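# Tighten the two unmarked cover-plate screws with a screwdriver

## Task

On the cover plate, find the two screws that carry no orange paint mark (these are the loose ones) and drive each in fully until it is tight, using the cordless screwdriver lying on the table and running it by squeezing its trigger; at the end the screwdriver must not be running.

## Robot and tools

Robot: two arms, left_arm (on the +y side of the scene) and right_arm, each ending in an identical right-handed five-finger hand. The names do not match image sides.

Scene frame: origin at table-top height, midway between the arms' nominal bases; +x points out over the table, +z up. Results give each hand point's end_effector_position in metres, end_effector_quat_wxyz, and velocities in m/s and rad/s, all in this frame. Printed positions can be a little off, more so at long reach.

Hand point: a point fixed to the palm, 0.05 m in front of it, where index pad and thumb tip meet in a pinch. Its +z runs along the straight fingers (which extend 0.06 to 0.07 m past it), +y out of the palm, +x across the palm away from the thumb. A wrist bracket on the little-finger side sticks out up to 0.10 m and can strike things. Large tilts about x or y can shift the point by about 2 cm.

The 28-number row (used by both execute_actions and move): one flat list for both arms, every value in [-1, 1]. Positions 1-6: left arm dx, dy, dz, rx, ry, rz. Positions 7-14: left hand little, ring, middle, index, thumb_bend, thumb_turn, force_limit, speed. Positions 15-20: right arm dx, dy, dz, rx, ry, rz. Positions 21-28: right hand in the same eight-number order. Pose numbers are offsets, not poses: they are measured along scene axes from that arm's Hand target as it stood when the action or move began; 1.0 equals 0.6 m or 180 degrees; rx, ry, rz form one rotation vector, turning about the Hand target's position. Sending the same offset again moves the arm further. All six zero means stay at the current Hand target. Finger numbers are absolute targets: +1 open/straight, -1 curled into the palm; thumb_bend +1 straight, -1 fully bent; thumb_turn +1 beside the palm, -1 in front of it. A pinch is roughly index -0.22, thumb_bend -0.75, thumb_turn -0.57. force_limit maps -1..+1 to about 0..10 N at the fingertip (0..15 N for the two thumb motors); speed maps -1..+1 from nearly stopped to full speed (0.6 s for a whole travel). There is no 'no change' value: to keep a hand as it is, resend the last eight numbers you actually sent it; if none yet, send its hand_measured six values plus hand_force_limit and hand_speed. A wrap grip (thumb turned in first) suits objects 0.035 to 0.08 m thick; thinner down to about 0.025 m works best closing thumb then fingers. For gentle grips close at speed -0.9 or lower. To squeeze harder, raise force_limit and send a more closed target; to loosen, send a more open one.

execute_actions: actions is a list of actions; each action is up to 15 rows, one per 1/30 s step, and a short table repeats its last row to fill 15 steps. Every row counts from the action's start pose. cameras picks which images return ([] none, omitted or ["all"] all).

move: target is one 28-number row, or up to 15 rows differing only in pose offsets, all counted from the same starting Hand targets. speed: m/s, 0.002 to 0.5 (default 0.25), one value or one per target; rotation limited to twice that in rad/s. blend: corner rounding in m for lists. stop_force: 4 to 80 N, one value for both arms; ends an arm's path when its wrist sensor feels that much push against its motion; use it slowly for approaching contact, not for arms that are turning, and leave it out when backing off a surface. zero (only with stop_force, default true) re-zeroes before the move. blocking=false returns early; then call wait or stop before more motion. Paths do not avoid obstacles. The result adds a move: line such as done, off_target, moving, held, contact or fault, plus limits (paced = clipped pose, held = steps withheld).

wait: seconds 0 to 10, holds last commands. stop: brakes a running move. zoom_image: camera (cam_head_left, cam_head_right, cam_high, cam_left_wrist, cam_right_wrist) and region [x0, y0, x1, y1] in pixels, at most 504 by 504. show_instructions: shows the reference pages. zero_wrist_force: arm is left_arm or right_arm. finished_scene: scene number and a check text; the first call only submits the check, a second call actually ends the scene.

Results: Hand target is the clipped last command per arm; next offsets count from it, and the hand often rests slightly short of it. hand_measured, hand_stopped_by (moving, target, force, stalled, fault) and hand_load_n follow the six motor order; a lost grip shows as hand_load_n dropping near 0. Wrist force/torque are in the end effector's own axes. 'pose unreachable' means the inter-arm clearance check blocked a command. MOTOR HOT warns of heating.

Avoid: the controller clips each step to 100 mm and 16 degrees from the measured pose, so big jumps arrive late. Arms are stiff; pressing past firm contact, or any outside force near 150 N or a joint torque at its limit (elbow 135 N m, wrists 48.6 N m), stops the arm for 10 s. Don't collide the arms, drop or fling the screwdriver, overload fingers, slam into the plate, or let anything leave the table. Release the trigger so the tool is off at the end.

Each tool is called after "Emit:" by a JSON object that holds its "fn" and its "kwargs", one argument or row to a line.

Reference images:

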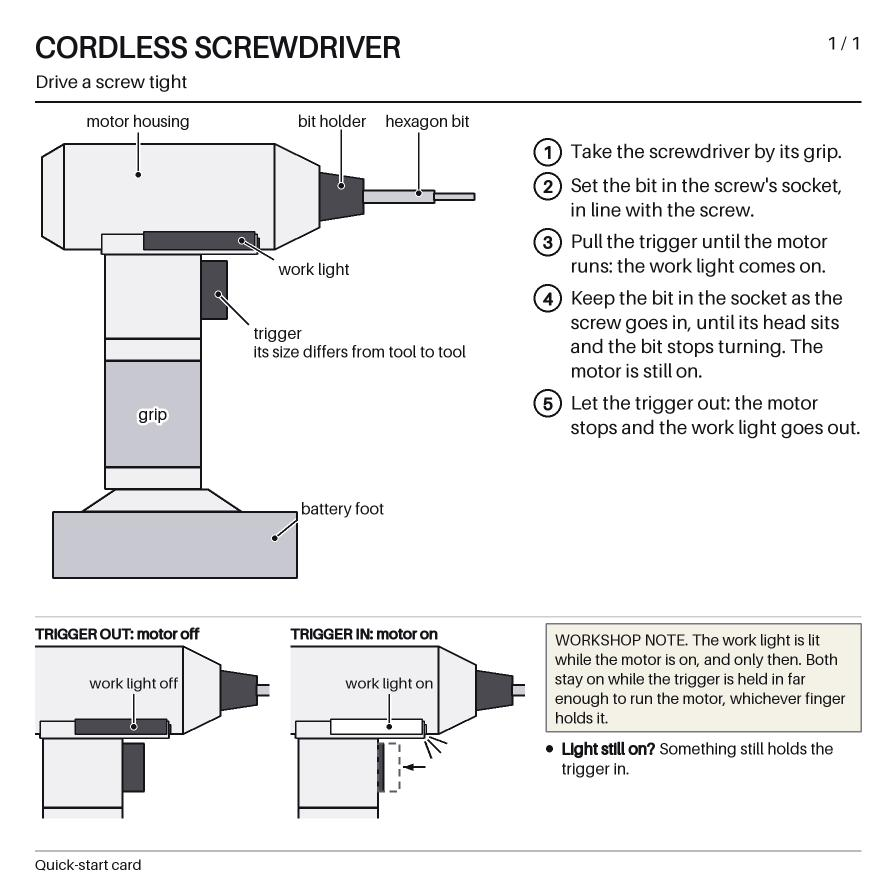

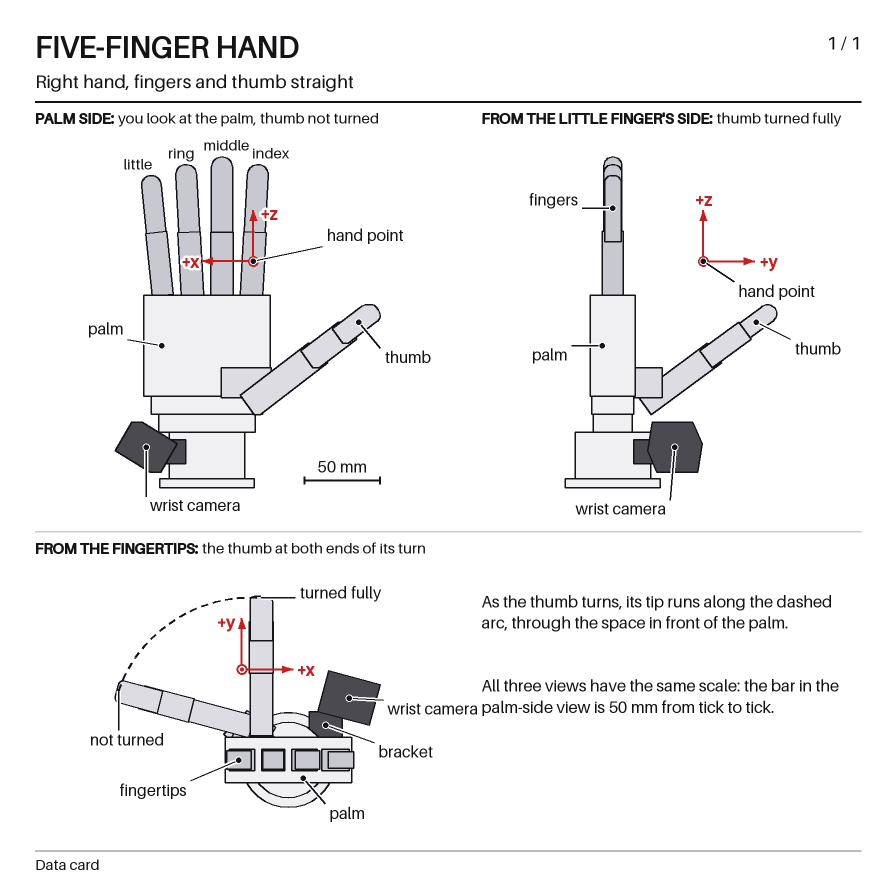

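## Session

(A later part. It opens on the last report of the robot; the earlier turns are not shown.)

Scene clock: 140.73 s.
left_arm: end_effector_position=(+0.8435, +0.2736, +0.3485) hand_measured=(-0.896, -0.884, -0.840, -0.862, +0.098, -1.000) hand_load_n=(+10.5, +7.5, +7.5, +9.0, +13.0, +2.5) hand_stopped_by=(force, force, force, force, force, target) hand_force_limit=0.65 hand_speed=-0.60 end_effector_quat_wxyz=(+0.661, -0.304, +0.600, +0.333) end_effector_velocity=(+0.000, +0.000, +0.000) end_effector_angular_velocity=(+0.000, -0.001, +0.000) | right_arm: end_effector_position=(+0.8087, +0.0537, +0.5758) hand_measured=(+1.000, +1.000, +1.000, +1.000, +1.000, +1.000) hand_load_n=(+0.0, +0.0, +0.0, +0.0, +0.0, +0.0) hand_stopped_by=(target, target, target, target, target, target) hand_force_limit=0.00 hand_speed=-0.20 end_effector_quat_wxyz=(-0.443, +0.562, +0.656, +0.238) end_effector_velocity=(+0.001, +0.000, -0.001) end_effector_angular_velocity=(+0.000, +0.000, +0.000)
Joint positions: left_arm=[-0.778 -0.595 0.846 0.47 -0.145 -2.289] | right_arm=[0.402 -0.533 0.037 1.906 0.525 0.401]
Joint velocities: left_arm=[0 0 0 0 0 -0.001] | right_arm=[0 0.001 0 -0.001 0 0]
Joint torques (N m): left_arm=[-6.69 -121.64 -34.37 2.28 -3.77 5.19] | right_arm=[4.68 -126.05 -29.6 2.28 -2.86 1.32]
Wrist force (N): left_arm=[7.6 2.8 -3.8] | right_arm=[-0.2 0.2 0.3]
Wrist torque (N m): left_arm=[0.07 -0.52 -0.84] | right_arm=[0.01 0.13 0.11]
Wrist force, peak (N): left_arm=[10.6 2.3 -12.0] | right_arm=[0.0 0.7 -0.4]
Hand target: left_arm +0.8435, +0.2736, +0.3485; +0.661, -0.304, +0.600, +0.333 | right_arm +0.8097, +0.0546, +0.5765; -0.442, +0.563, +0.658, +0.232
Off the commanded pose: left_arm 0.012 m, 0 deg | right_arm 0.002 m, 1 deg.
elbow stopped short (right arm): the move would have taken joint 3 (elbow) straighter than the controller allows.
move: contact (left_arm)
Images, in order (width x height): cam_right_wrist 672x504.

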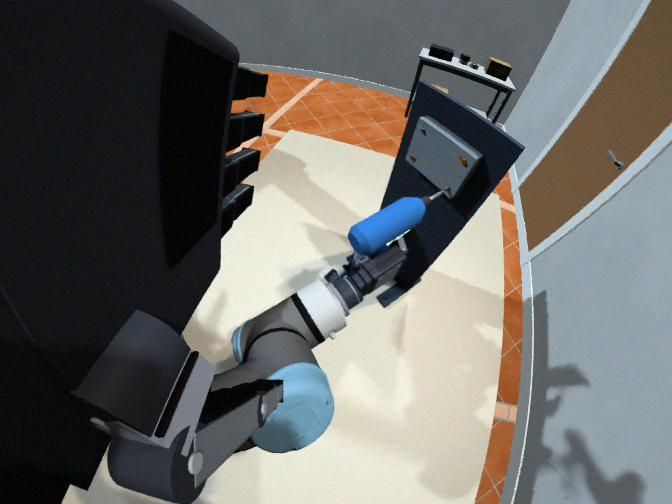

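Emit:
{"fn": "wait", "kwargs": {
  "seconds": 1.5,
  "cameras": []
}}

Emit:
{"fn": "move", "kwargs": {
  "target": [0,0,0,0,0,0,-0.98,-0.98,-0.98,0,-0.98,-1,0.65,-0.6,0,0,0,0,0,0,1,1,1,1,1,1,0,-0.2],
  "cameras": []
}}

Emit:
{"fn": "move", "kwargs": {
  "target": [-0.0194,-0.0271,0,0,0,0,-0.98,-0.98,-0.98,0,-0.98,-1,0.65,-0.6,0,0,0,0,0,0,1,1,1,1,1,1,0,-0.2],
  "speed": 0.05,
  "cameras": ["cam_right_wrist"]
}}

Emit:
{"fn": "zoom_image", "kwargs": {
  "camera": "cam_right_wrist",
  "region": [420, 165, 470, 215]
}}

Emit:
{"fn": "zoom_image", "kwargs": {
  "camera": "cam_right_wrist",
  "region": [400, 110, 480, 190]
}}

Scene clock: 142.47 s.
left_arm: end_effector_position=(+0.8435, +0.2736, +0.3485) hand_measured=(-0.896, -0.884, -0.840, -0.862, +0.098, -1.000) hand_load_n=(+10.5, +7.5, +7.5, +9.5, +13.5, +2.0) hand_stopped_by=(force, force, force, force, force, target) hand_force_limit=0.65 hand_speed=-0.60 end_effector_quat_wxyz=(+0.661, -0.304, +0.600, +0.333) end_effector_velocity=(+0.000, +0.000, +0.000) end_effector_angular_velocity=(+0.001, +0.001, +0.001) | right_arm: end_effector_position=(+0.8087, +0.0537, +0.5758) hand_measured=(+1.000, +1.000, +1.000, +1.000, +1.000, +1.000) hand_load_n=(+0.0, +0.0, +0.0, +0.0, +0.0, +0.0) hand_stopped_by=(target, target, target, target, target, target) hand_force_limit=0.00 hand_speed=-0.20 end_effector_quat_wxyz=(-0.443, +0.562, +0.656, +0.238) end_effector_velocity=(+0.000, +0.000, +0.000) end_effector_angular_velocity=(-0.001, +0.001, +0.000)
Joint positions: left_arm=[-0.778 -0.595 0.846 0.47 -0.145 -2.289] | right_arm=[0.402 -0.533 0.037 1.906 0.525 0.401]
Joint velocities: left_arm=[0.001 0.001 0 0 0 0.001] | right_arm=[0 0 0 0 0 0]
Joint torques (N m): left_arm=[-3.51 -122.29 -36.36 4.29 -4.11 4.63] | right_arm=[-9.27 -125.14 -29.34 5.11 -1.15 -0.22]
Wrist force (N): left_arm=[7.6 2.9 -3.9] | right_arm=[-0.2 0.6 -0.1]
Wrist torque (N m): left_arm=[0.10 -0.50 -0.83] | right_arm=[0.09 0.14 0.12]
Wrist force, peak (N): left_arm=[7.8 2.9 -4.1] | right_arm=[-0.5 0.3 0.6]
Hand target: left_arm +0.8435, +0.2736, +0.3485; +0.661, -0.304, +0.600, +0.333 | right_arm +0.8097, +0.0546, +0.5765; -0.442, +0.563, +0.658, +0.232
Off the commanded pose: left_arm 0.012 m, 0 deg | right_arm 0.002 m, 1 deg.
wait: 1.50 s; at rest from the start
No camera images: "cameras" was empty.

Scene clock: 144.03 s.
left_arm: end_effector_position=(+0.8435, +0.2736, +0.3485) hand_measured=(-0.896, -0.884, -0.840, +0.000, +0.098, -1.000) hand_load_n=(+11.0, +7.5, +7.5, +0.0, +13.5, +2.5) hand_stopped_by=(force, force, force, target, force, target) hand_force_limit=0.65 hand_speed=-0.60 end_effector_quat_wxyz=(+0.661, -0.304, +0.600, +0.333) end_effector_velocity=(+0.000, +0.000, +0.000) end_effector_angular_velocity=(+0.000, +0.000, +0.001) | right_arm: end_effector_position=(+0.8087, +0.0537, +0.5758) hand_measured=(+1.000, +1.000, +1.000, +1.000, +1.000, +1.000) hand_load_n=(+0.0, +0.0, +0.0, +0.0, +0.0, +0.0) hand_stopped_by=(target, target, target, target, target, target) hand_force_limit=0.00 hand_speed=-0.20 end_effector_quat_wxyz=(-0.443, +0.562, +0.656, +0.238) end_effector_velocity=(+0.000, +0.000, -0.001) end_effector_angular_velocity=(-0.001, +0.003, +0.000)
Joint positions: left_arm=[-0.778 -0.595 0.846 0.47 -0.145 -2.288] | right_arm=[0.402 -0.533 0.037 1.906 0.525 0.401]
Joint velocities: left_arm=[0 0 0 0 0 0] | right_arm=[0 0.001 0 0.001 0 0]
Joint torques (N m): left_arm=[-5.87 -122.98 -40.21 4.49 -3.66 -0.67] | right_arm=[-12.09 -124.95 -29.53 3.44 -3.44 1.75]
Wrist force (N): left_arm=[7.3 2.0 -2.2] | right_arm=[0.0 0.3 0.1]
Wrist torque (N m): left_arm=[0.12 -0.36 0.11] | right_arm=[0.04 0.11 0.12]
Wrist force, peak (N): left_arm=[9.0 1.5 -4.4] | right_arm=[0.1 0.8 0.2]
Hand target: left_arm +0.8435, +0.2736, +0.3485; +0.661, -0.304, +0.600, +0.333 | right_arm +0.8097, +0.0546, +0.5765; -0.442, +0.563, +0.658, +0.232
Off the commanded pose: left_arm 0.000 m, 0 deg | right_arm 0.002 m, 1 deg.
elbow stopped short (right arm): the move would have taken joint 3 (elbow) straighter than the controller allows.
move: done
No camera images: "cameras" was empty.

Scene clock: 144.83 s.
left_arm: end_effector_position=(+0.8318, +0.2573, +0.3485) hand_measured=(-0.896, -0.884, -0.840, +0.000, +0.098, -1.000) hand_load_n=(+10.0, +7.5, +8.0, +0.0, +13.0, +3.0) hand_stopped_by=(force, force, force, target, force, target) hand_force_limit=0.65 hand_speed=-0.60 end_effector_quat_wxyz=(+0.661, -0.304, +0.600, +0.333) end_effector_velocity=(+0.000, +0.001, +0.000) end_effector_angular_velocity=(+0.001, +0.001, +0.000) | right_arm: end_effector_position=(+0.8087, +0.0537, +0.5757) hand_measured=(+1.000, +1.000, +1.000, +1.000, +1.000, +1.000) hand_load_n=(+0.0, +0.0, +0.0, +0.0, +0.0, +0.0) hand_stopped_by=(target, target, target, target, target, target) hand_force_limit=0.00 hand_speed=-0.20 end_effector_quat_wxyz=(-0.443, +0.562, +0.656, +0.238) end_effector_velocity=(-0.001, +0.000, +0.001) end_effector_angular_velocity=(+0.001, -0.001, +0.000)
Joint positions: left_arm=[-0.798 -0.617 0.876 0.378 -0.161 -2.204] | right_arm=[0.402 -0.533 0.037 1.906 0.525 0.401]
Joint velocities: left_arm=[0.001 0 0 0.002 0.001 0] | right_arm=[0 -0.002 0 0 0 0]
Joint torques (N m): left_arm=[8.95 -112.09 -43.36 7.11 -1.16 -1.83] | right_arm=[-9.12 -119.84 -29.74 2.67 -3.12 1.33]
Wrist force (N): left_arm=[9.2 1.3 -1.4] | right_arm=[0.0 0.4 -0.1]
Wrist torque (N m): left_arm=[0.13 -0.32 0.20] | right_arm=[0.08 0.11 0.12]
Wrist force, peak (N): left_arm=[9.4 1.3 -1.7] | right_arm=[-0.6 -0.1 0.2]
Hand target: left_arm +0.8318, +0.2574, +0.3485; +0.661, -0.304, +0.600, +0.333 | right_arm +0.8097, +0.0546, +0.5765; -0.442, +0.563, +0.658, +0.232
Off the commanded pose: left_arm 0.000 m, 0 deg | right_arm 0.002 m, 1 deg.
elbow stopped short (right arm): the move would have taken joint 3 (elbow) straighter than the controller allows.
move: done
Images, in order (width x height): cam_right_wrist 672x504.

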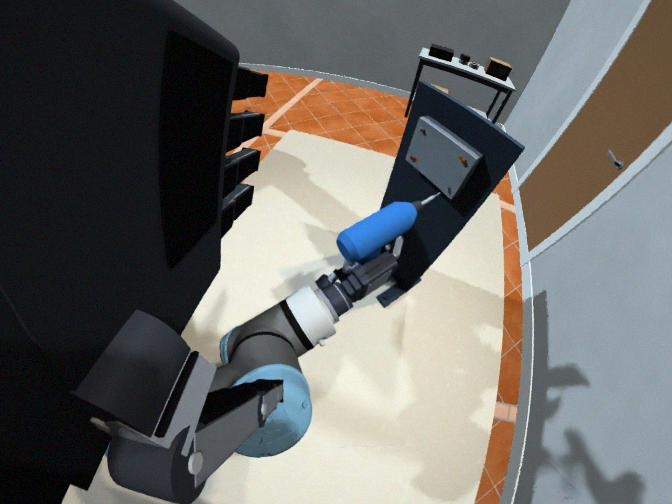

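Scaled by 10.080 from the camera's 672x504 image, which has a finer 960x720 frame.

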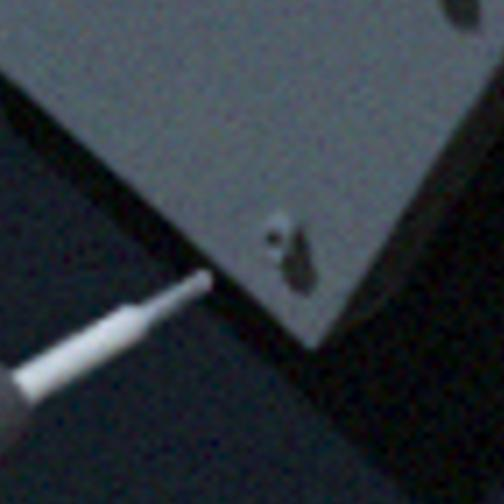

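Scaled by 6.300 from the camera's 672x504 image, which has a finer 960x720 frame.

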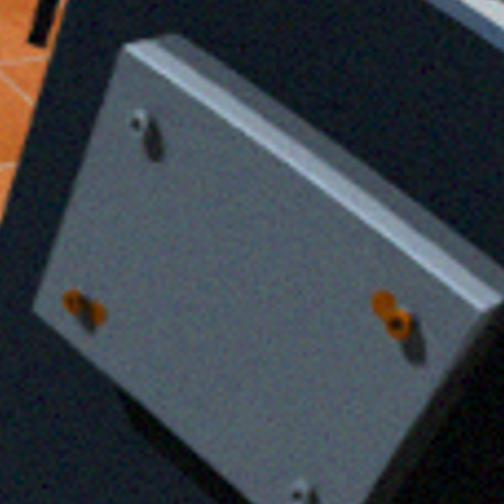

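Emit:
{"fn": "move", "kwargs": {
  "target": [-0.1213,0.0853,0.1003,0,0,0,-0.98,-0.98,-0.98,0,-0.98,-1,0.65,-0.6,0,0,0,0,0,0,1,1,1,1,1,1,0,-0.2],
  "speed": 0.1,
  "cameras": []
}}

Emit:
{"fn": "move", "kwargs": {
  "target": [0.0130,0.0182,0,0,0,0,-0.98,-0.98,-0.98,-0.9,-0.98,-1,0.65,-0.6,0,0,0,0,0,0,1,1,1,1,1,1,0,-0.2],
  "speed": 0.05,
  "cameras": ["cam_right_wrist"]
}}

Emit:
{"fn": "zoom_image", "kwargs": {
  "camera": "cam_right_wrist",
  "region": [395, 105, 445, 155]
}}

Emit:
{"fn": "move", "kwargs": {
  "target": [0,0,0,0,0,0,-0.98,-0.98,-0.98,-0.9,-0.98,-1,0.65,-0.6,0.088,-0.1,-0.185,0.18,0,0,1,1,1,1,1,1,0,-0.2],
  "speed": 0.2,
  "cameras": ["cam_right_wrist"]
}}

Emit:
{"fn": "zoom_image", "kwargs": {
  "camera": "cam_right_wrist",
  "region": [360, 135, 410, 185]
}}

Scene clock: 146.70 s.
left_arm: end_effector_position=(+0.7593, +0.3084, +0.4089) hand_measured=(-0.896, -0.884, -0.840, +0.000, +0.098, -1.000) hand_load_n=(+10.0, +7.0, +8.0, +0.0, +13.0, +3.0) hand_stopped_by=(force, force, force, target, force, target) hand_force_limit=0.65 hand_speed=-0.60 end_effector_quat_wxyz=(+0.661, -0.305, +0.600, +0.333) end_effector_velocity=(+0.000, -0.001, +0.000) end_effector_angular_velocity=(+0.001, +0.001, -0.001) | right_arm: end_effector_position=(+0.8087, +0.0537, +0.5757) hand_measured=(+1.000, +1.000, +1.000, +1.000, +1.000, +1.000) hand_load_n=(+0.0, +0.0, +0.0, +0.0, -0.5, -0.5) hand_stopped_by=(target, target, target, target, target, target) hand_force_limit=0.00 hand_speed=-0.20 end_effector_quat_wxyz=(-0.443, +0.562, +0.656, +0.238) end_effector_velocity=(+0.000, +0.000, +0.001) end_effector_angular_velocity=(+0.001, -0.001, +0.000)
Joint positions: left_arm=[-0.813 -0.828 1.147 0.267 -0.173 -2.152] | right_arm=[0.402 -0.533 0.037 1.906 0.525 0.401]
Joint velocities: left_arm=[-0.001 0.001 0 0.001 0.001 0] | right_arm=[0 -0.001 0 -0.001 -0.001 0]
Joint torques (N m): left_arm=[2.77 -83.19 -50.74 5.04 -0.56 0.63] | right_arm=[0.09 -121.67 -29.3 2.38 -2.84 1.29]
Wrist force (N): left_arm=[9.2 1.3 -2.1] | right_arm=[0.2 0.4 -0.1]
Wrist torque (N m): left_arm=[0.18 -0.30 0.22] | right_arm=[0.07 0.09 0.13]
Wrist force, peak (N): left_arm=[10.4 -0.5 -2.2] | right_arm=[0.0 0.6 0.7]
Hand target: left_arm +0.7593, +0.3085, +0.4089; +0.661, -0.304, +0.600, +0.333 | right_arm +0.8097, +0.0546, +0.5765; -0.442, +0.563, +0.658, +0.232
Off the commanded pose: left_arm 0.000 m, 0 deg | right_arm 0.002 m, 1 deg.
elbow stopped short (right arm): the move would have taken joint 3 (elbow) straighter than the controller allows.
move: done
No camera images: "cameras" was empty.

Scene clock: 148.27 s.
left_arm: end_effector_position=(+0.7671, +0.3194, +0.4089) hand_measured=(-0.896, -0.884, -0.840, -0.862, +0.098, -1.000) hand_load_n=(+10.0, +7.5, +8.0, +9.0, +13.0, +3.0) hand_stopped_by=(force, force, force, force, force, target) hand_force_limit=0.65 hand_speed=-0.60 end_effector_quat_wxyz=(+0.661, -0.304, +0.600, +0.333) end_effector_velocity=(+0.000, -0.001, +0.000) end_effector_angular_velocity=(+0.000, +0.000, -0.001) | right_arm: end_effector_position=(+0.8087, +0.0537, +0.5758) hand_measured=(+1.000, +1.000, +1.000, +1.000, +1.000, +1.000) hand_load_n=(+0.0, +0.0, +0.0, +0.0, +0.0, +0.0) hand_stopped_by=(target, target, target, target, target, target) hand_force_limit=0.00 hand_speed=-0.20 end_effector_quat_wxyz=(-0.443, +0.562, +0.656, +0.238) end_effector_velocity=(+0.000, +0.000, +0.000) end_effector_angular_velocity=(+0.000, +0.000, +0.000)
Joint positions: left_arm=[-0.798 -0.816 1.133 0.321 -0.161 -2.205] | right_arm=[0.402 -0.533 0.037 1.906 0.525 0.401]
Joint velocities: left_arm=[-0.001 0 0 0 0 0] | right_arm=[0 0 0 0 0 0]
Joint torques (N m): left_arm=[-13.85 -108.52 -30.83 0.37 -4.41 3.92] | right_arm=[3.71 -126.09 -29.62 5.11 -3.27 0.65]
Wrist force (N): left_arm=[8.8 1.5 -1.9] | right_arm=[-0.1 0.2 0.1]
Wrist torque (N m): left_arm=[0.20 -0.25 0.19] | right_arm=[0.03 0.13 0.11]
Wrist force, peak (N): left_arm=[9.3 1.8 -2.1] | right_arm=[-0.4 0.7 0.5]
Hand target: left_arm +0.7671, +0.3194, +0.4089; +0.661, -0.304, +0.600, +0.333 | right_arm +0.8097, +0.0546, +0.5765; -0.442, +0.563, +0.658, +0.232
Off the commanded pose: left_arm 0.000 m, 0 deg | right_arm 0.002 m, 1 deg.
elbow stopped short (right arm): the move would have taken joint 3 (elbow) straighter than the controller allows.
move: done
Images, in order (width x height): cam_right_wrist 672x504.

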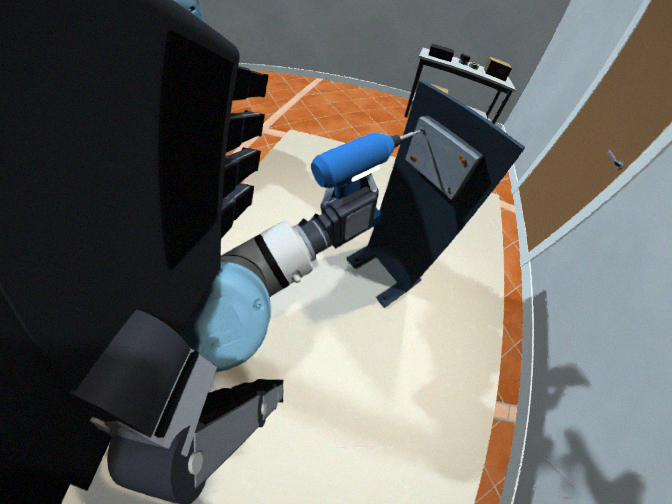

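Scaled by 10.080 from the camera's 672x504 image, which has a finer 960x720 frame.

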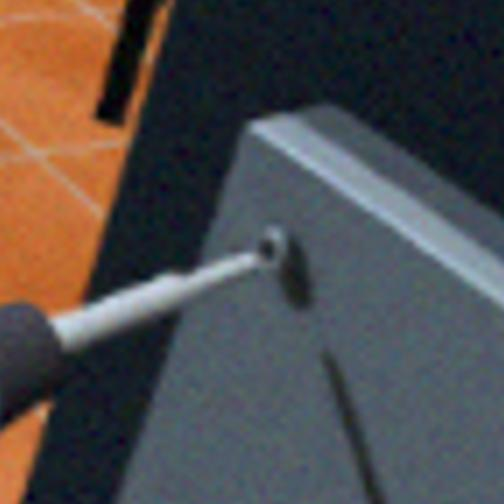

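Scene clock: 150.23 s.
left_arm: end_effector_position=(+0.7671, +0.3194, +0.4089) hand_measured=(-0.896, -0.884, -0.840, -0.862, +0.098, -1.000) hand_load_n=(+10.0, +7.5, +8.0, +9.0, +13.0, +3.5) hand_stopped_by=(force, force, force, force, force, target) hand_force_limit=0.65 hand_speed=-0.60 end_effector_quat_wxyz=(+0.661, -0.304, +0.600, +0.333) end_effector_velocity=(+0.000, +0.000, +0.000) end_effector_angular_velocity=(+0.000, +0.000, -0.001) | right_arm: end_effector_position=(+0.8622, -0.0052, +0.4654) hand_measured=(+1.000, +1.000, +1.000, +1.000, +1.000, +1.000) hand_load_n=(+0.0, +0.0, +0.0, +0.0, +0.0, +0.0) hand_stopped_by=(target, target, target, target, target, target) hand_force_limit=0.00 hand_speed=-0.20 end_effector_quat_wxyz=(+0.581, -0.419, -0.566, -0.408) end_effector_velocity=(+0.000, +0.000, +0.000) end_effector_angular_velocity=(+0.001, +0.001, +0.001)
Joint positions: left_arm=[-0.798 -0.817 1.133 0.321 -0.161 -2.205] | right_arm=[0.26 -0.754 0.906 1.272 -0.008 0.171]
Joint velocities: left_arm=[0 0 0 0 0 -0.001] | right_arm=[0 0.001 0 0.003 -0.001 -0.004]
Joint torques (N m): left_arm=[-12.62 -115.45 -35.56 1.21 -4.55 4.55] | right_arm=[12.21 -112.51 -33.13 6.29 -3.59 -1.67]
Wrist force (N): left_arm=[9.3 1.5 -1.9] | right_arm=[-0.3 0.3 -0.4]
Wrist torque (N m): left_arm=[0.19 -0.32 0.22] | right_arm=[0.03 0.29 0.11]
Wrist force, peak (N): left_arm=[9.7 1.3 -1.8] | right_arm=[-1.6 0.0 -1.4]
Hand target: left_arm +0.7671, +0.3194, +0.4089; +0.661, -0.304, +0.600, +0.333 | right_arm +0.8622, -0.0054, +0.4654; +0.582, -0.418, -0.567, -0.407
Off the commanded pose: left_arm 0.000 m, 0 deg | right_arm 0.000 m, 0 deg.
move: done
Images, in order (width x height): cam_right_wrist 672x504.

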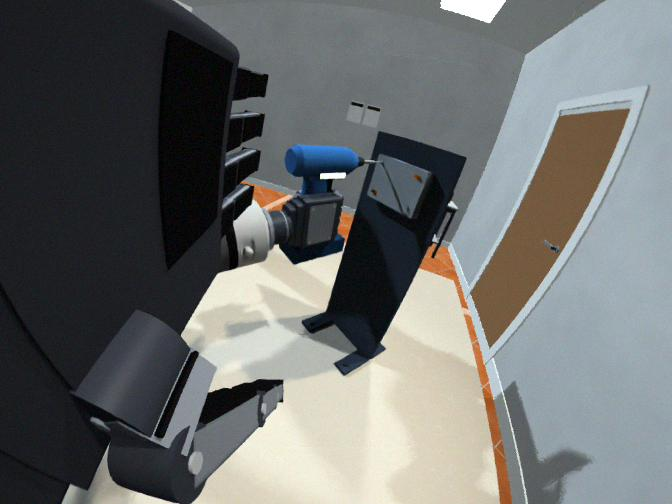

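Scaled by 10.080 from the camera's 672x504 image, which has a finer 960x720 frame.

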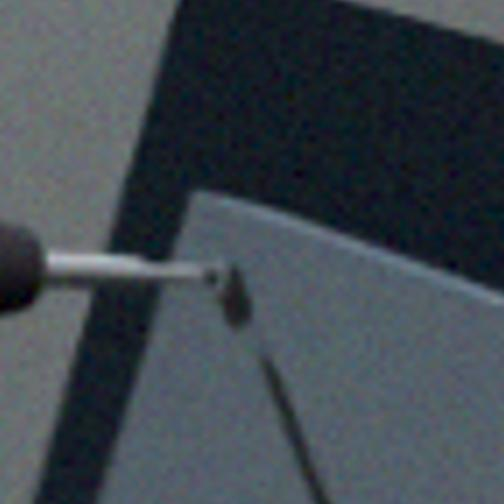

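Emit:
{"fn": "move", "kwargs": {
  "target": [-0.0010,0.0007,-0.0012,0,0,0,-0.98,-0.98,-0.98,-0.9,-0.98,-1,0.65,-0.6,0,0,0,0,0,0,1,1,1,1,1,1,0,-0.2],
  "speed": 0.02,
  "cameras": ["cam_right_wrist"]
}}

Emit:
{"fn": "zoom_image", "kwargs": {
  "camera": "cam_right_wrist",
  "region": [366, 150, 392, 176]
}}

Emit:
{"fn": "move", "kwargs": {
  "target": [0.0116,0.0163,0,0,0,0,-0.98,-0.98,-0.98,-0.9,-0.98,-1,0.65,-0.6,0,0,0,0,0,0,1,1,1,1,1,1,0,-0.2],
  "speed": 0.006,
  "stop_force": 5,
  "cameras": ["cam_right_wrist"]
}}

Emit:
{"fn": "zoom_image", "kwargs": {
  "camera": "cam_right_wrist",
  "region": [366, 150, 392, 176]
}}

Scene clock: 151.43 s.
left_arm: end_effector_position=(+0.7665, +0.3199, +0.4082) hand_measured=(-0.896, -0.884, -0.840, -0.862, +0.098, -1.000) hand_load_n=(+10.0, +7.5, +8.0, +9.0, +13.0, +3.0) hand_stopped_by=(force, force, force, force, force, target) hand_force_limit=0.65 hand_speed=-0.60 end_effector_quat_wxyz=(+0.661, -0.304, +0.600, +0.333) end_effector_velocity=(+0.000, +0.000, +0.000) end_effector_angular_velocity=(-0.002, -0.003, +0.000) | right_arm: end_effector_position=(+0.8621, -0.0051, +0.4655) hand_measured=(+1.000, +1.000, +1.000, +1.000, +1.000, +1.000) hand_load_n=(+0.0, +0.0, +0.0, +0.0, +0.0, +0.0) hand_stopped_by=(target, target, target, target, target, target) hand_force_limit=0.00 hand_speed=-0.20 end_effector_quat_wxyz=(+0.581, -0.419, -0.566, -0.408) end_effector_velocity=(+0.000, +0.000, +0.001) end_effector_angular_velocity=(+0.000, -0.001, +0.000)
Joint positions: left_arm=[-0.798 -0.818 1.136 0.318 -0.161 -2.204] | right_arm=[0.26 -0.755 0.904 1.25 -0.008 0.196]
Joint velocities: left_arm=[0 0 0 0 0 -0.003] | right_arm=[0 -0.001 0 0.003 0 -0.004]
Joint torques (N m): left_arm=[-13.57 -110.85 -37.15 1.65 -4.34 3.85] | right_arm=[0.29 -112.32 -41.05 6.52 -3.52 -2.29]
Wrist force (N): left_arm=[9.5 1.5 -1.7] | right_arm=[0.0 0.0 -0.8]
Wrist torque (N m): left_arm=[0.18 -0.36 0.23] | right_arm=[0.02 0.25 0.11]
Wrist force, peak (N): left_arm=[9.7 1.6 -1.7] | right_arm=[-0.1 -0.1 -1.0]
Hand target: left_arm +0.7665, +0.3198, +0.4082; +0.661, -0.304, +0.600, +0.333 | right_arm +0.8622, -0.0054, +0.4654; +0.582, -0.418, -0.567, -0.407
Off the commanded pose: left_arm 0.000 m, 0 deg | right_arm 0.000 m, 0 deg.
move: done
Images, in order (width x height): cam_right_wrist 672x504.

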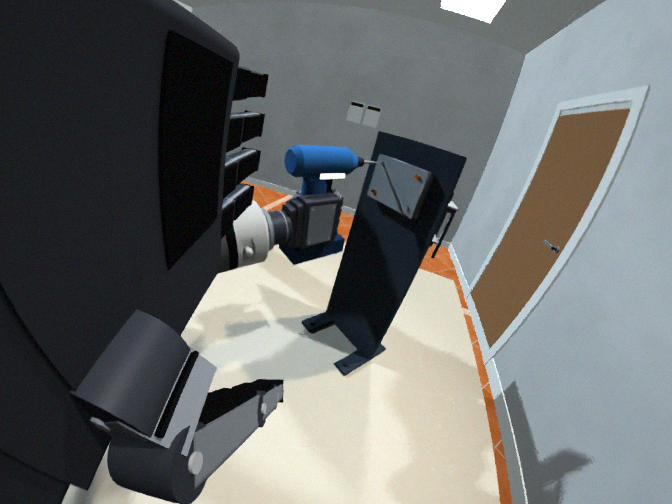

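Scaled by 19.385 from the camera's 672x504 image, which has a finer 960x720 frame.

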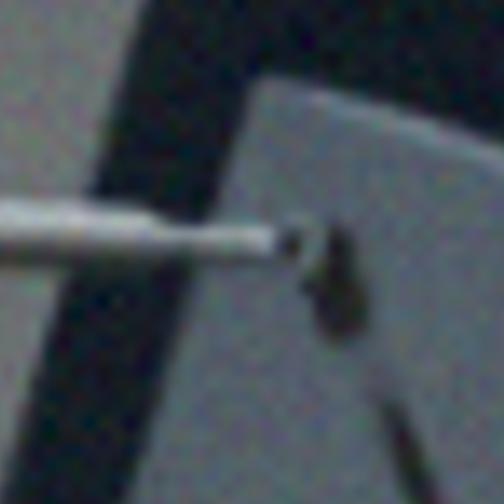

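Scene clock: 153.87 s.
left_arm: end_effector_position=(+0.7698, +0.3245, +0.4082) hand_measured=(-0.896, -0.884, -0.840, -0.862, +0.098, -1.000) hand_load_n=(+10.5, +7.5, +8.0, +9.0, +13.0, +3.0) hand_stopped_by=(force, force, force, force, force, target) hand_force_limit=0.65 hand_speed=-0.60 end_effector_quat_wxyz=(+0.661, -0.304, +0.600, +0.333) end_effector_velocity=(+0.000, +0.000, +0.000) end_effector_angular_velocity=(+0.000, +0.000, +0.000) | right_arm: end_effector_position=(+0.8622, -0.0052, +0.4654) hand_measured=(+1.000, +1.000, +1.000, +1.000, +1.000, +1.000) hand_load_n=(+0.0, +0.0, +0.5, -0.5, +0.0, +0.0) hand_stopped_by=(target, target, target, target, target, target) hand_force_limit=0.00 hand_speed=-0.20 end_effector_quat_wxyz=(+0.581, -0.418, -0.566, -0.408) end_effector_velocity=(-0.001, +0.000, +0.003) end_effector_angular_velocity=(+0.000, -0.003, +0.000)
Joint positions: left_arm=[-0.792 -0.812 1.13 0.343 -0.156 -2.228] | right_arm=[0.26 -0.761 0.9 1.19 -0.009 0.266]
Joint velocities: left_arm=[0 0 0 0 0 0] | right_arm=[0 -0.003 0 0.003 0 -0.004]
Joint torques (N m): left_arm=[-11.99 -112.35 -31.89 1.06 -4.66 4.25] | right_arm=[-14.17 -112.03 -42.3 6.3 -3.55 -2.41]
Wrist force (N): left_arm=[9.3 1.8 -2.2] | right_arm=[-0.5 0.2 -0.3]
Wrist torque (N m): left_arm=[0.25 -0.32 0.22] | right_arm=[0.01 0.31 0.08]
Wrist force, peak (N): left_arm=[7.3 1.1 -7.9] | right_arm=[0.2 -0.4 -1.0]
Hand target: left_arm +0.7698, +0.3245, +0.4082; +0.661, -0.304, +0.600, +0.333 | right_arm +0.8622, -0.0054, +0.4654; +0.582, -0.418, -0.567, -0.407
Off the commanded pose: left_arm 0.006 m, 0 deg | right_arm 0.000 m, 0 deg.
move: contact (left_arm)
Images, in order (width x height): cam_right_wrist 672x504.

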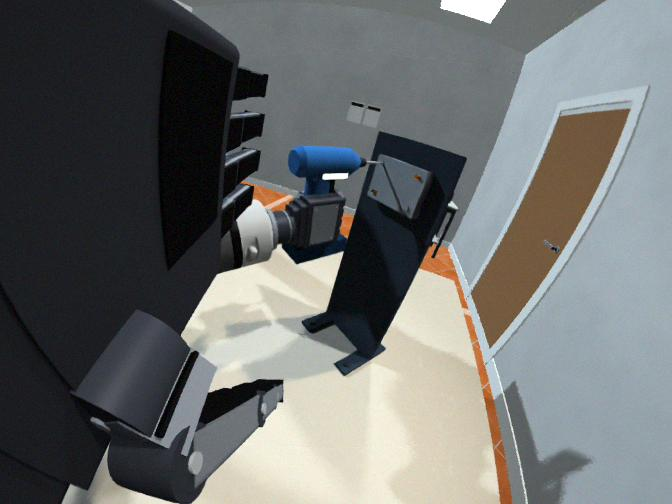

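Scaled by 19.385 from the camera's 672x504 image, which has a finer 960x720 frame.

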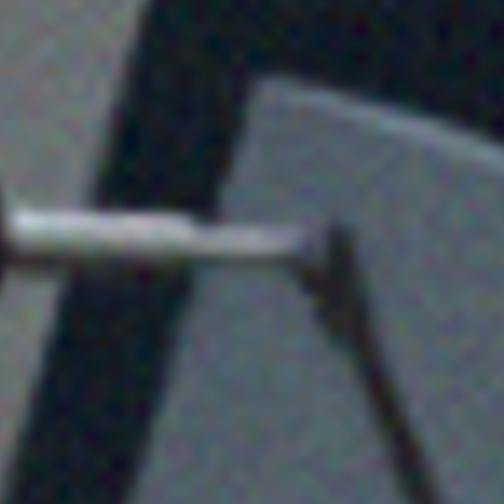

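Emit:
{"fn": "move", "kwargs": {
  "target": [0.0116,0.0163,0,0,0,0,-0.98,-0.98,-0.98,-0.9,-0.98,-1,0.65,-0.6,0,0,0,0,0,0,1,1,1,1,1,1,0,-0.2],
  "speed": 0.006,
  "stop_force": 6,
  "cameras": ["cam_right_wrist"]
}}

Emit:
{"fn": "zoom_image", "kwargs": {
  "camera": "cam_right_wrist",
  "region": [366, 150, 392, 176]
}}

Scene clock: 155.47 s.
left_arm: end_effector_position=(+0.7702, +0.3251, +0.4084) hand_measured=(-0.896, -0.884, -0.840, -0.862, +0.098, -1.000) hand_load_n=(+11.0, +7.5, +7.5, +9.0, +13.5, +2.0) hand_stopped_by=(force, force, force, force, force, target) hand_force_limit=0.65 hand_speed=-0.60 end_effector_quat_wxyz=(+0.661, -0.304, +0.600, +0.333) end_effector_velocity=(+0.000, +0.000, +0.000) end_effector_angular_velocity=(+0.000, +0.000, +0.000) | right_arm: end_effector_position=(+0.8622, -0.0052, +0.4654) hand_measured=(+1.000, +1.000, +1.000, +1.000, +1.000, +1.000) hand_load_n=(+0.0, +0.0, +0.0, +0.0, +0.0, +0.0) hand_stopped_by=(target, target, target, target, target, target) hand_force_limit=0.00 hand_speed=-0.20 end_effector_quat_wxyz=(+0.581, -0.418, -0.566, -0.408) end_effector_velocity=(+0.000, +0.000, -0.001) end_effector_angular_velocity=(+0.000, +0.000, +0.000)
Joint positions: left_arm=[-0.791 -0.812 1.129 0.346 -0.155 -2.231] | right_arm=[0.26 -0.765 0.898 1.152 -0.009 0.31]
Joint velocities: left_arm=[0 0 0 0 0 0] | right_arm=[0 0.001 0 0.002 0 -0.003]
Joint torques (N m): left_arm=[-6.09 -112.48 -31.7 1.09 -3.48 3.76] | right_arm=[-14.64 -111.69 -42.85 5.84 -3.32 -2.52]
Wrist force (N): left_arm=[8.9 3.2 -5.7] | right_arm=[-0.2 0.0 -0.5]
Wrist torque (N m): left_arm=[0.02 -0.55 0.06] | right_arm=[-0.01 0.27 0.10]
Wrist force, peak (N): left_arm=[11.3 4.2 -11.0] | right_arm=[-0.3 -0.1 -1.0]
Hand target: left_arm +0.7702, +0.3251, +0.4084; +0.661, -0.304, +0.600, +0.333 | right_arm +0.8622, -0.0054, +0.4654; +0.582, -0.418, -0.567, -0.407
Off the commanded pose: left_arm 0.011 m, 0 deg | right_arm 0.000 m, 0 deg.
move: contact (left_arm)
Images, in order (width x height): cam_right_wrist 672x504.

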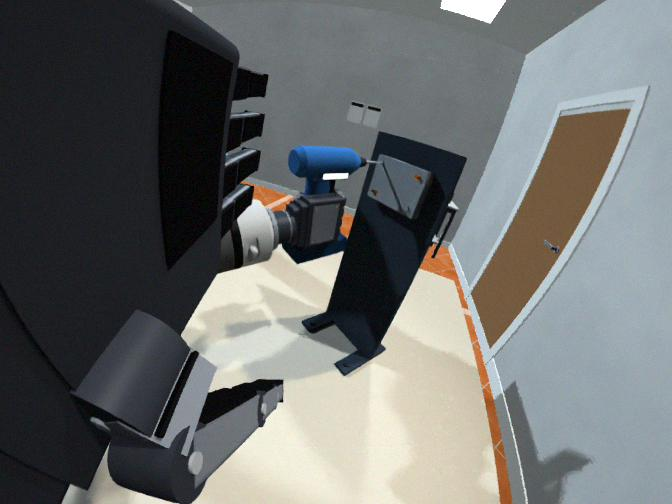

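Scaled by 19.385 from the camera's 672x504 image, which has a finer 960x720 frame.

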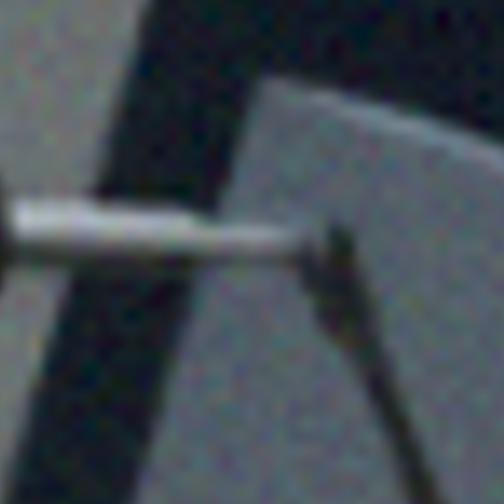

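Emit:
{"fn": "move", "kwargs": {
  "target": [0,0,0,0,0,0,-0.98,-0.98,-0.98,-0.9,-0.98,-1,0.65,-0.6,-0.088,0.1,0.185,-0.18,0,0,1,1,1,1,1,1,0,-0.2],
  "speed": 0.2,
  "cameras": ["cam_right_wrist"]
}}

Emit:
{"fn": "zoom_image", "kwargs": {
  "camera": "cam_right_wrist",
  "region": [408, 117, 434, 143]
}}

Scene clock: 156.40 s.
left_arm: end_effector_position=(+0.7702, +0.3251, +0.4084) hand_measured=(-0.896, -0.884, -0.840, -0.862, +0.098, -1.000) hand_load_n=(+10.5, +7.5, +7.5, +9.0, +13.0, +2.0) hand_stopped_by=(force, force, force, force, force, target) hand_force_limit=0.65 hand_speed=-0.60 end_effector_quat_wxyz=(+0.661, -0.304, +0.600, +0.333) end_effector_velocity=(+0.000, -0.001, +0.000) end_effector_angular_velocity=(+0.001, +0.002, -0.001) | right_arm: end_effector_position=(+0.8600, -0.0028, +0.4700) hand_measured=(+1.000, +1.000, +1.000, +1.000, +1.000, +1.000) hand_load_n=(+0.0, +0.0, +0.0, +0.0, +0.0, +0.0) hand_stopped_by=(target, target, target, target, target, target) hand_force_limit=0.00 hand_speed=-0.20 end_effector_quat_wxyz=(+0.576, -0.426, -0.570, -0.402) end_effector_velocity=(+0.000, +0.000, +0.000) end_effector_angular_velocity=(+0.000, +0.000, +0.000)
Joint positions: left_arm=[-0.791 -0.812 1.129 0.346 -0.155 -2.231] | right_arm=[0.264 -0.77 0.888 1.165 0.014 0.321]
Joint velocities: left_arm=[-0.001 0 0 0 0 0.002] | right_arm=[0 0 0 0 0 0]
Joint torques (N m): left_arm=[-9.49 -110.94 -32.82 1.46 -3.75 4.08] | right_arm=[-11.14 -100.67 -32.66 1.54 -3.59 -2.14]
Wrist force (N): left_arm=[9.5 3.5 -5.0] | right_arm=[-0.3 -0.1 -0.5]
Wrist torque (N m): left_arm=[0.08 -0.55 0.11] | right_arm=[-0.03 0.28 0.08]
Wrist force, peak (N): left_arm=[9.1 3.6 -5.9] | right_arm=[8.3 -2.3 3.3]
Hand target: left_arm +0.7702, +0.3251, +0.4084; +0.661, -0.304, +0.600, +0.333 | right_arm +0.8601, -0.0029, +0.4699; +0.576, -0.426, -0.570, -0.402
Off the commanded pose: left_arm 0.000 m, 0 deg | right_arm 0.131 m, 31 deg.
move: held (right_arm; a check stopped the path); limits=held
pose unreachable (right arm): on one or more control steps of this call, first in action 0 (counted from 0), this arm could not follow its commanded pose, so it was not sent that pose on those steps. It may still have moved: this result reports where it is.
cause: moving toward the commanded pose would bring a part of the arm too close to another arm (a part of this arm just beyond joint 6 (wrist 3) and a part of the left arm just beyond its joint 4 (wrist 1), along the way the arms are being sent, or toward where that arm still pushes).
Images, in order (width x height): cam_right_wrist 672x504.

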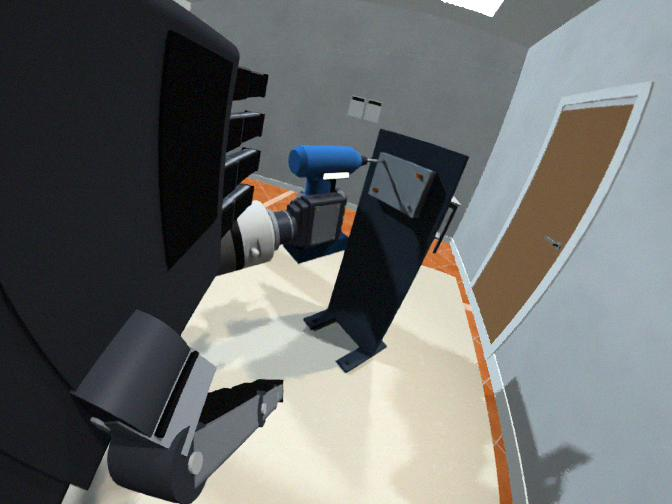

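Scaled by 19.385 from the camera's 672x504 image, which has a finer 960x720 frame.

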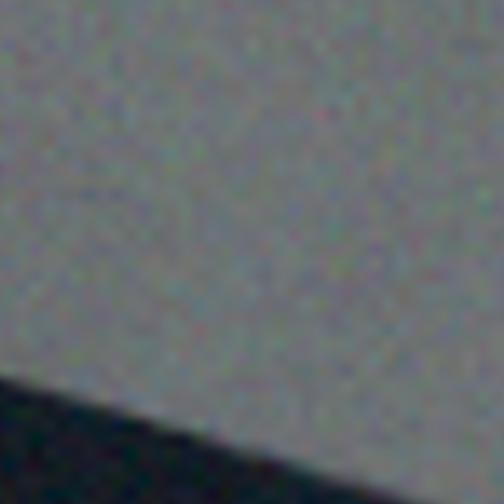

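Use waypoints.

Emit:
{"fn": "move", "kwargs": {
  "target": [
    [0,0,0,0,0,0,-0.98,-0.98,-0.98,-0.9,-0.98,-1,0.65,-0.6,0,-0.05,0.1776,-0.08,0,0,1,1,1,1,1,1,0,-0.2],
    [0,0,0,0,0,0,-0.98,-0.98,-0.98,-0.9,-0.98,-1,0.65,-0.6,-0.0838,0.0958,0.1776,-0.172,0,0,1,1,1,1,1,1,0,-0.2]
  ],
  "speed": 0.2,
  "cameras": ["cam_right_wrist"]
}}

Emit:
{"fn": "zoom_image", "kwargs": {
  "camera": "cam_right_wrist",
  "region": [408, 117, 434, 143]
}}

Scene clock: 158.60 s.
left_arm: end_effector_position=(+0.7702, +0.3251, +0.4084) hand_measured=(-0.896, -0.884, -0.840, -0.862, +0.098, -1.000) hand_load_n=(+10.5, +7.5, +7.5, +9.0, +13.5, +2.5) hand_stopped_by=(force, force, force, force, force, target) hand_force_limit=0.65 hand_speed=-0.60 end_effector_quat_wxyz=(+0.661, -0.304, +0.600, +0.333) end_effector_velocity=(+0.000, +0.000, +0.000) end_effector_angular_velocity=(+0.000, +0.000, +0.000) | right_arm: end_effector_position=(+0.8092, +0.0537, +0.5759) hand_measured=(+1.000, +1.000, +1.000, +1.000, +1.000, +1.000) hand_load_n=(+0.0, +0.0, +0.0, +0.0, +0.0, +0.0) hand_stopped_by=(target, target, target, target, target, target) hand_force_limit=0.00 hand_speed=-0.20 end_effector_quat_wxyz=(-0.442, +0.563, +0.656, +0.239) end_effector_velocity=(+0.000, -0.001, +0.002) end_effector_angular_velocity=(+0.002, -0.003, +0.000)
Joint positions: left_arm=[-0.791 -0.812 1.129 0.346 -0.155 -2.231] | right_arm=[0.402 -0.534 0.037 1.9 0.526 0.407]
Joint velocities: left_arm=[0 0 0 0 0 0] | right_arm=[0 -0.001 -0.003 0 0 0]
Joint torques (N m): left_arm=[-5.51 -107.53 -39.9 2.19 -3.04 3.92] | right_arm=[3.45 -106.2 -38.45 5.94 -0.27 1.63]
Wrist force (N): left_arm=[9.0 3.6 -5.1] | right_arm=[-0.2 0.2 0.2]
Wrist torque (N m): left_arm=[0.10 -0.48 0.07] | right_arm=[0.02 0.14 0.11]
Wrist force, peak (N): left_arm=[9.6 3.6 -5.3] | right_arm=[-2.9 0.5 -0.4]
Hand target: left_arm +0.7702, +0.3251, +0.4084; +0.661, -0.304, +0.600, +0.333 | right_arm +0.8100, +0.0546, +0.5766; -0.441, +0.564, +0.657, +0.235
Off the commanded pose: left_arm 0.000 m, 0 deg | right_arm 0.001 m, 1 deg.
elbow stopped short (right arm): the move would have taken joint 3 (elbow) straighter than the controller allows.
move: done
Images, in order (width x height): cam_right_wrist 672x504.

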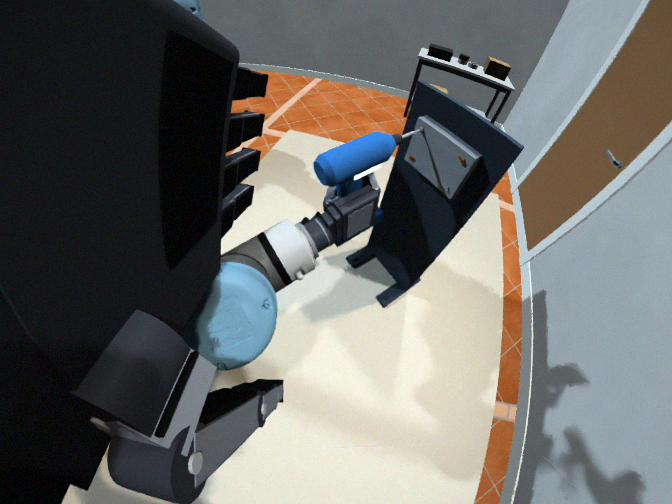

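Scaled by 19.385 from the camera's 672x504 image, which has a finer 960x720 frame.

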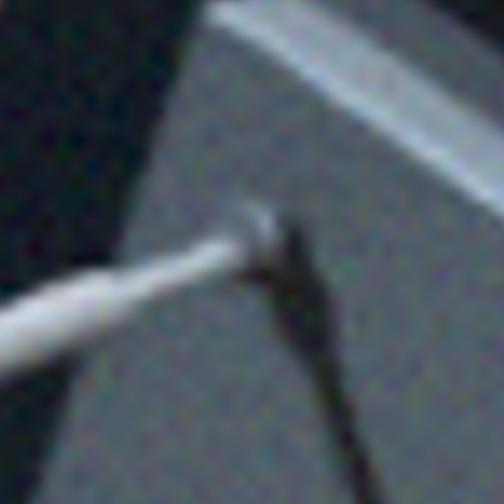

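Emit:
{"fn": "move", "kwargs": {
  "target": [
    [-0.0015,-0.0020,0,0,0,0,-0.98,-0.98,-0.98,-0.9,-0.98,-1,0.65,-0.6,0,0,0,0,0,0,1,1,1,1,1,1,0,-0.2],
    [-0.0025,-0.0013,0,0,0,0,-0.98,-0.98,-0.98,-0.9,-0.98,-1,0.65,-0.6,0,0,0,0,0,0,1,1,1,1,1,1,0,-0.2]
  ],
  "speed": 0.01,
  "cameras": ["cam_right_wrist"]
}}

Emit:
{"fn": "zoom_image", "kwargs": {
  "camera": "cam_right_wrist",
  "region": [408, 117, 434, 143]
}}

Emit:
{"fn": "move", "kwargs": {
  "target": [0.0116,0.0163,0,0,0,0,-0.98,-0.98,-0.98,-0.9,-0.98,-1,0.65,-0.6,0,0,0,0,0,0,1,1,1,1,1,1,0,-0.2],
  "speed": 0.006,
  "stop_force": 6,
  "cameras": ["cam_right_wrist"]
}}

Emit:
{"fn": "zoom_image", "kwargs": {
  "camera": "cam_right_wrist",
  "region": [408, 117, 434, 143]
}}

Scene clock: 159.93 s.
left_arm: end_effector_position=(+0.7686, +0.3244, +0.4084) hand_measured=(-0.896, -0.884, -0.840, -0.862, +0.098, -1.000) hand_load_n=(+11.0, +7.5, +7.5, +9.0, +13.5, +2.0) hand_stopped_by=(force, force, force, force, force, target) hand_force_limit=0.65 hand_speed=-0.60 end_effector_quat_wxyz=(+0.661, -0.304, +0.600, +0.333) end_effector_velocity=(+0.000, +0.000, +0.000) end_effector_angular_velocity=(+0.001, +0.001, +0.001) | right_arm: end_effector_position=(+0.8092, +0.0538, +0.5758) hand_measured=(+1.000, +1.000, +1.000, +1.000, +1.000, +1.000) hand_load_n=(-0.5, +0.0, +0.0, +0.0, +0.0, +0.0) hand_stopped_by=(target, target, target, target, target, target) hand_force_limit=0.00 hand_speed=-0.20 end_effector_quat_wxyz=(-0.442, +0.563, +0.656, +0.239) end_effector_velocity=(+0.000, +0.000, +0.000) end_effector_angular_velocity=(+0.000, +0.000, +0.000)
Joint positions: left_arm=[-0.793 -0.815 1.133 0.338 -0.157 -2.224] | right_arm=[0.402 -0.534 0.037 1.9 0.526 0.407]
Joint velocities: left_arm=[0 0 0 -0.001 -0.001 0.001] | right_arm=[0 0 0 0 0 0]
Joint torques (N m): left_arm=[-11.64 -103.55 -37.91 0.67 -4.7 4] | right_arm=[12.51 -123.32 -38.92 2.27 -3.3 1.68]
Wrist force (N): left_arm=[9.3 1.5 -1.6] | right_arm=[-0.2 0.1 0.0]
Wrist torque (N m): left_arm=[0.18 -0.33 0.21] | right_arm=[0.01 0.14 0.11]
Wrist force, peak (N): left_arm=[9.2 3.5 -6.1] | right_arm=[-0.3 0.8 0.0]
Hand target: left_arm +0.7687, +0.3244, +0.4084; +0.661, -0.304, +0.600, +0.333 | right_arm +0.8100, +0.0546, +0.5766; -0.441, +0.564, +0.657, +0.235
Off the commanded pose: left_arm 0.000 m, 0 deg | right_arm 0.001 m, 1 deg.
elbow stopped short (right arm): the move would have taken joint 3 (elbow) straighter than the controller allows.
move: done
Images, in order (width x height): cam_right_wrist 672x504.

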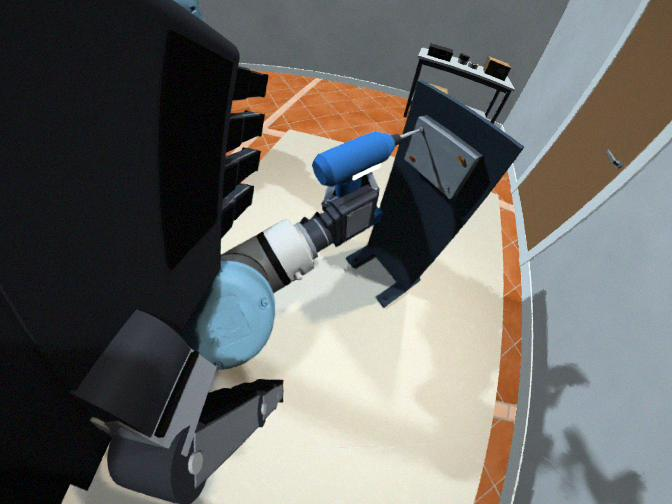

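Scaled by 19.385 from the camera's 672x504 image, which has a finer 960x720 frame.

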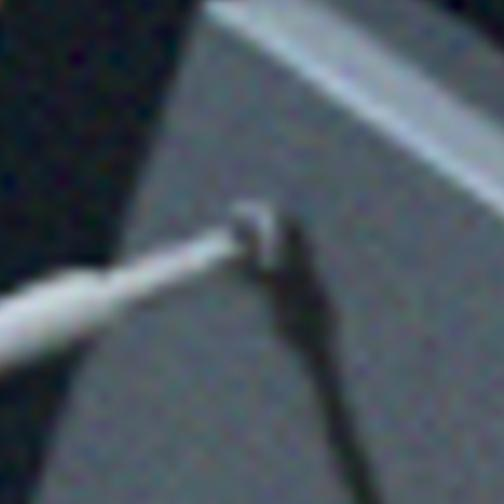

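Scene clock: 162.33 s.
left_arm: end_effector_position=(+0.7696, +0.3257, +0.4084) hand_measured=(-0.896, -0.884, -0.840, -0.862, +0.098, -1.000) hand_load_n=(+10.5, +7.0, +7.5, +9.0, +13.5, +2.0) hand_stopped_by=(force, force, force, force, force, target) hand_force_limit=0.65 hand_speed=-0.60 end_effector_quat_wxyz=(+0.661, -0.305, +0.600, +0.333) end_effector_velocity=(+0.000, -0.001, -0.001) end_effector_angular_velocity=(-0.001, -0.001, -0.002) | right_arm: end_effector_position=(+0.8091, +0.0538, +0.5759) hand_measured=(+1.000, +1.000, +1.000, +1.000, +1.000, +1.000) hand_load_n=(+0.0, +0.0, +0.0, +0.0, +0.0, +0.0) hand_stopped_by=(target, target, target, target, target, target) hand_force_limit=0.00 hand_speed=-0.20 end_effector_quat_wxyz=(-0.442, +0.563, +0.656, +0.239) end_effector_velocity=(+0.000, +0.000, +0.000) end_effector_angular_velocity=(+0.000, +0.000, +0.000)
Joint positions: left_arm=[-0.791 -0.813 1.132 0.345 -0.155 -2.231] | right_arm=[0.402 -0.534 0.037 1.9 0.526 0.407]
Joint velocities: left_arm=[-0.001 0.001 0 0 0.001 -0.002] | right_arm=[0 0 0 0 0 0]
Joint torques (N m): left_arm=[-10.94 -112.64 -34.64 1.66 -3.65 4.47] | right_arm=[4.34 -125.78 -37.35 1.96 -2.96 1.3]
Wrist force (N): left_arm=[9.0 1.8 -3.0] | right_arm=[-0.2 0.1 0.4]
Wrist torque (N m): left_arm=[0.20 -0.42 0.18] | right_arm=[-0.01 0.13 0.10]
Wrist force, peak (N): left_arm=[11.8 0.9 -12.8] | right_arm=[-0.1 0.8 -0.2]
Hand target: left_arm +0.7696, +0.3257, +0.4084; +0.661, -0.305, +0.600, +0.333 | right_arm +0.8100, +0.0546, +0.5766; -0.441, +0.564, +0.657, +0.235
Off the commanded pose: left_arm 0.010 m, 0 deg | right_arm 0.001 m, 1 deg.
elbow stopped short (right arm): the move would have taken joint 3 (elbow) straighter than the controller allows.
move: contact (left_arm)
Images, in order (width x height): cam_right_wrist 672x504.

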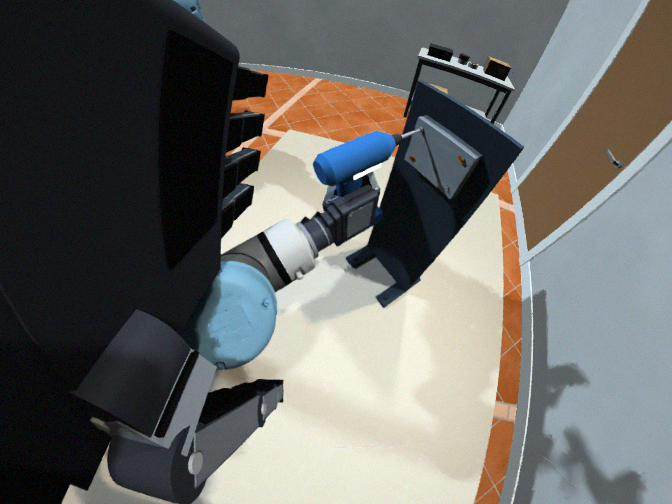

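Scaled by 19.385 from the camera's 672x504 image, which has a finer 960x720 frame.

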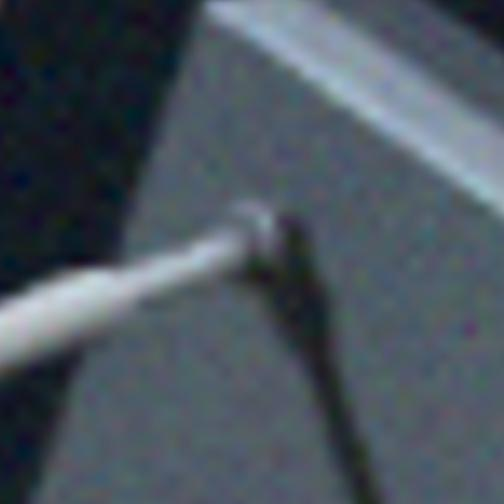

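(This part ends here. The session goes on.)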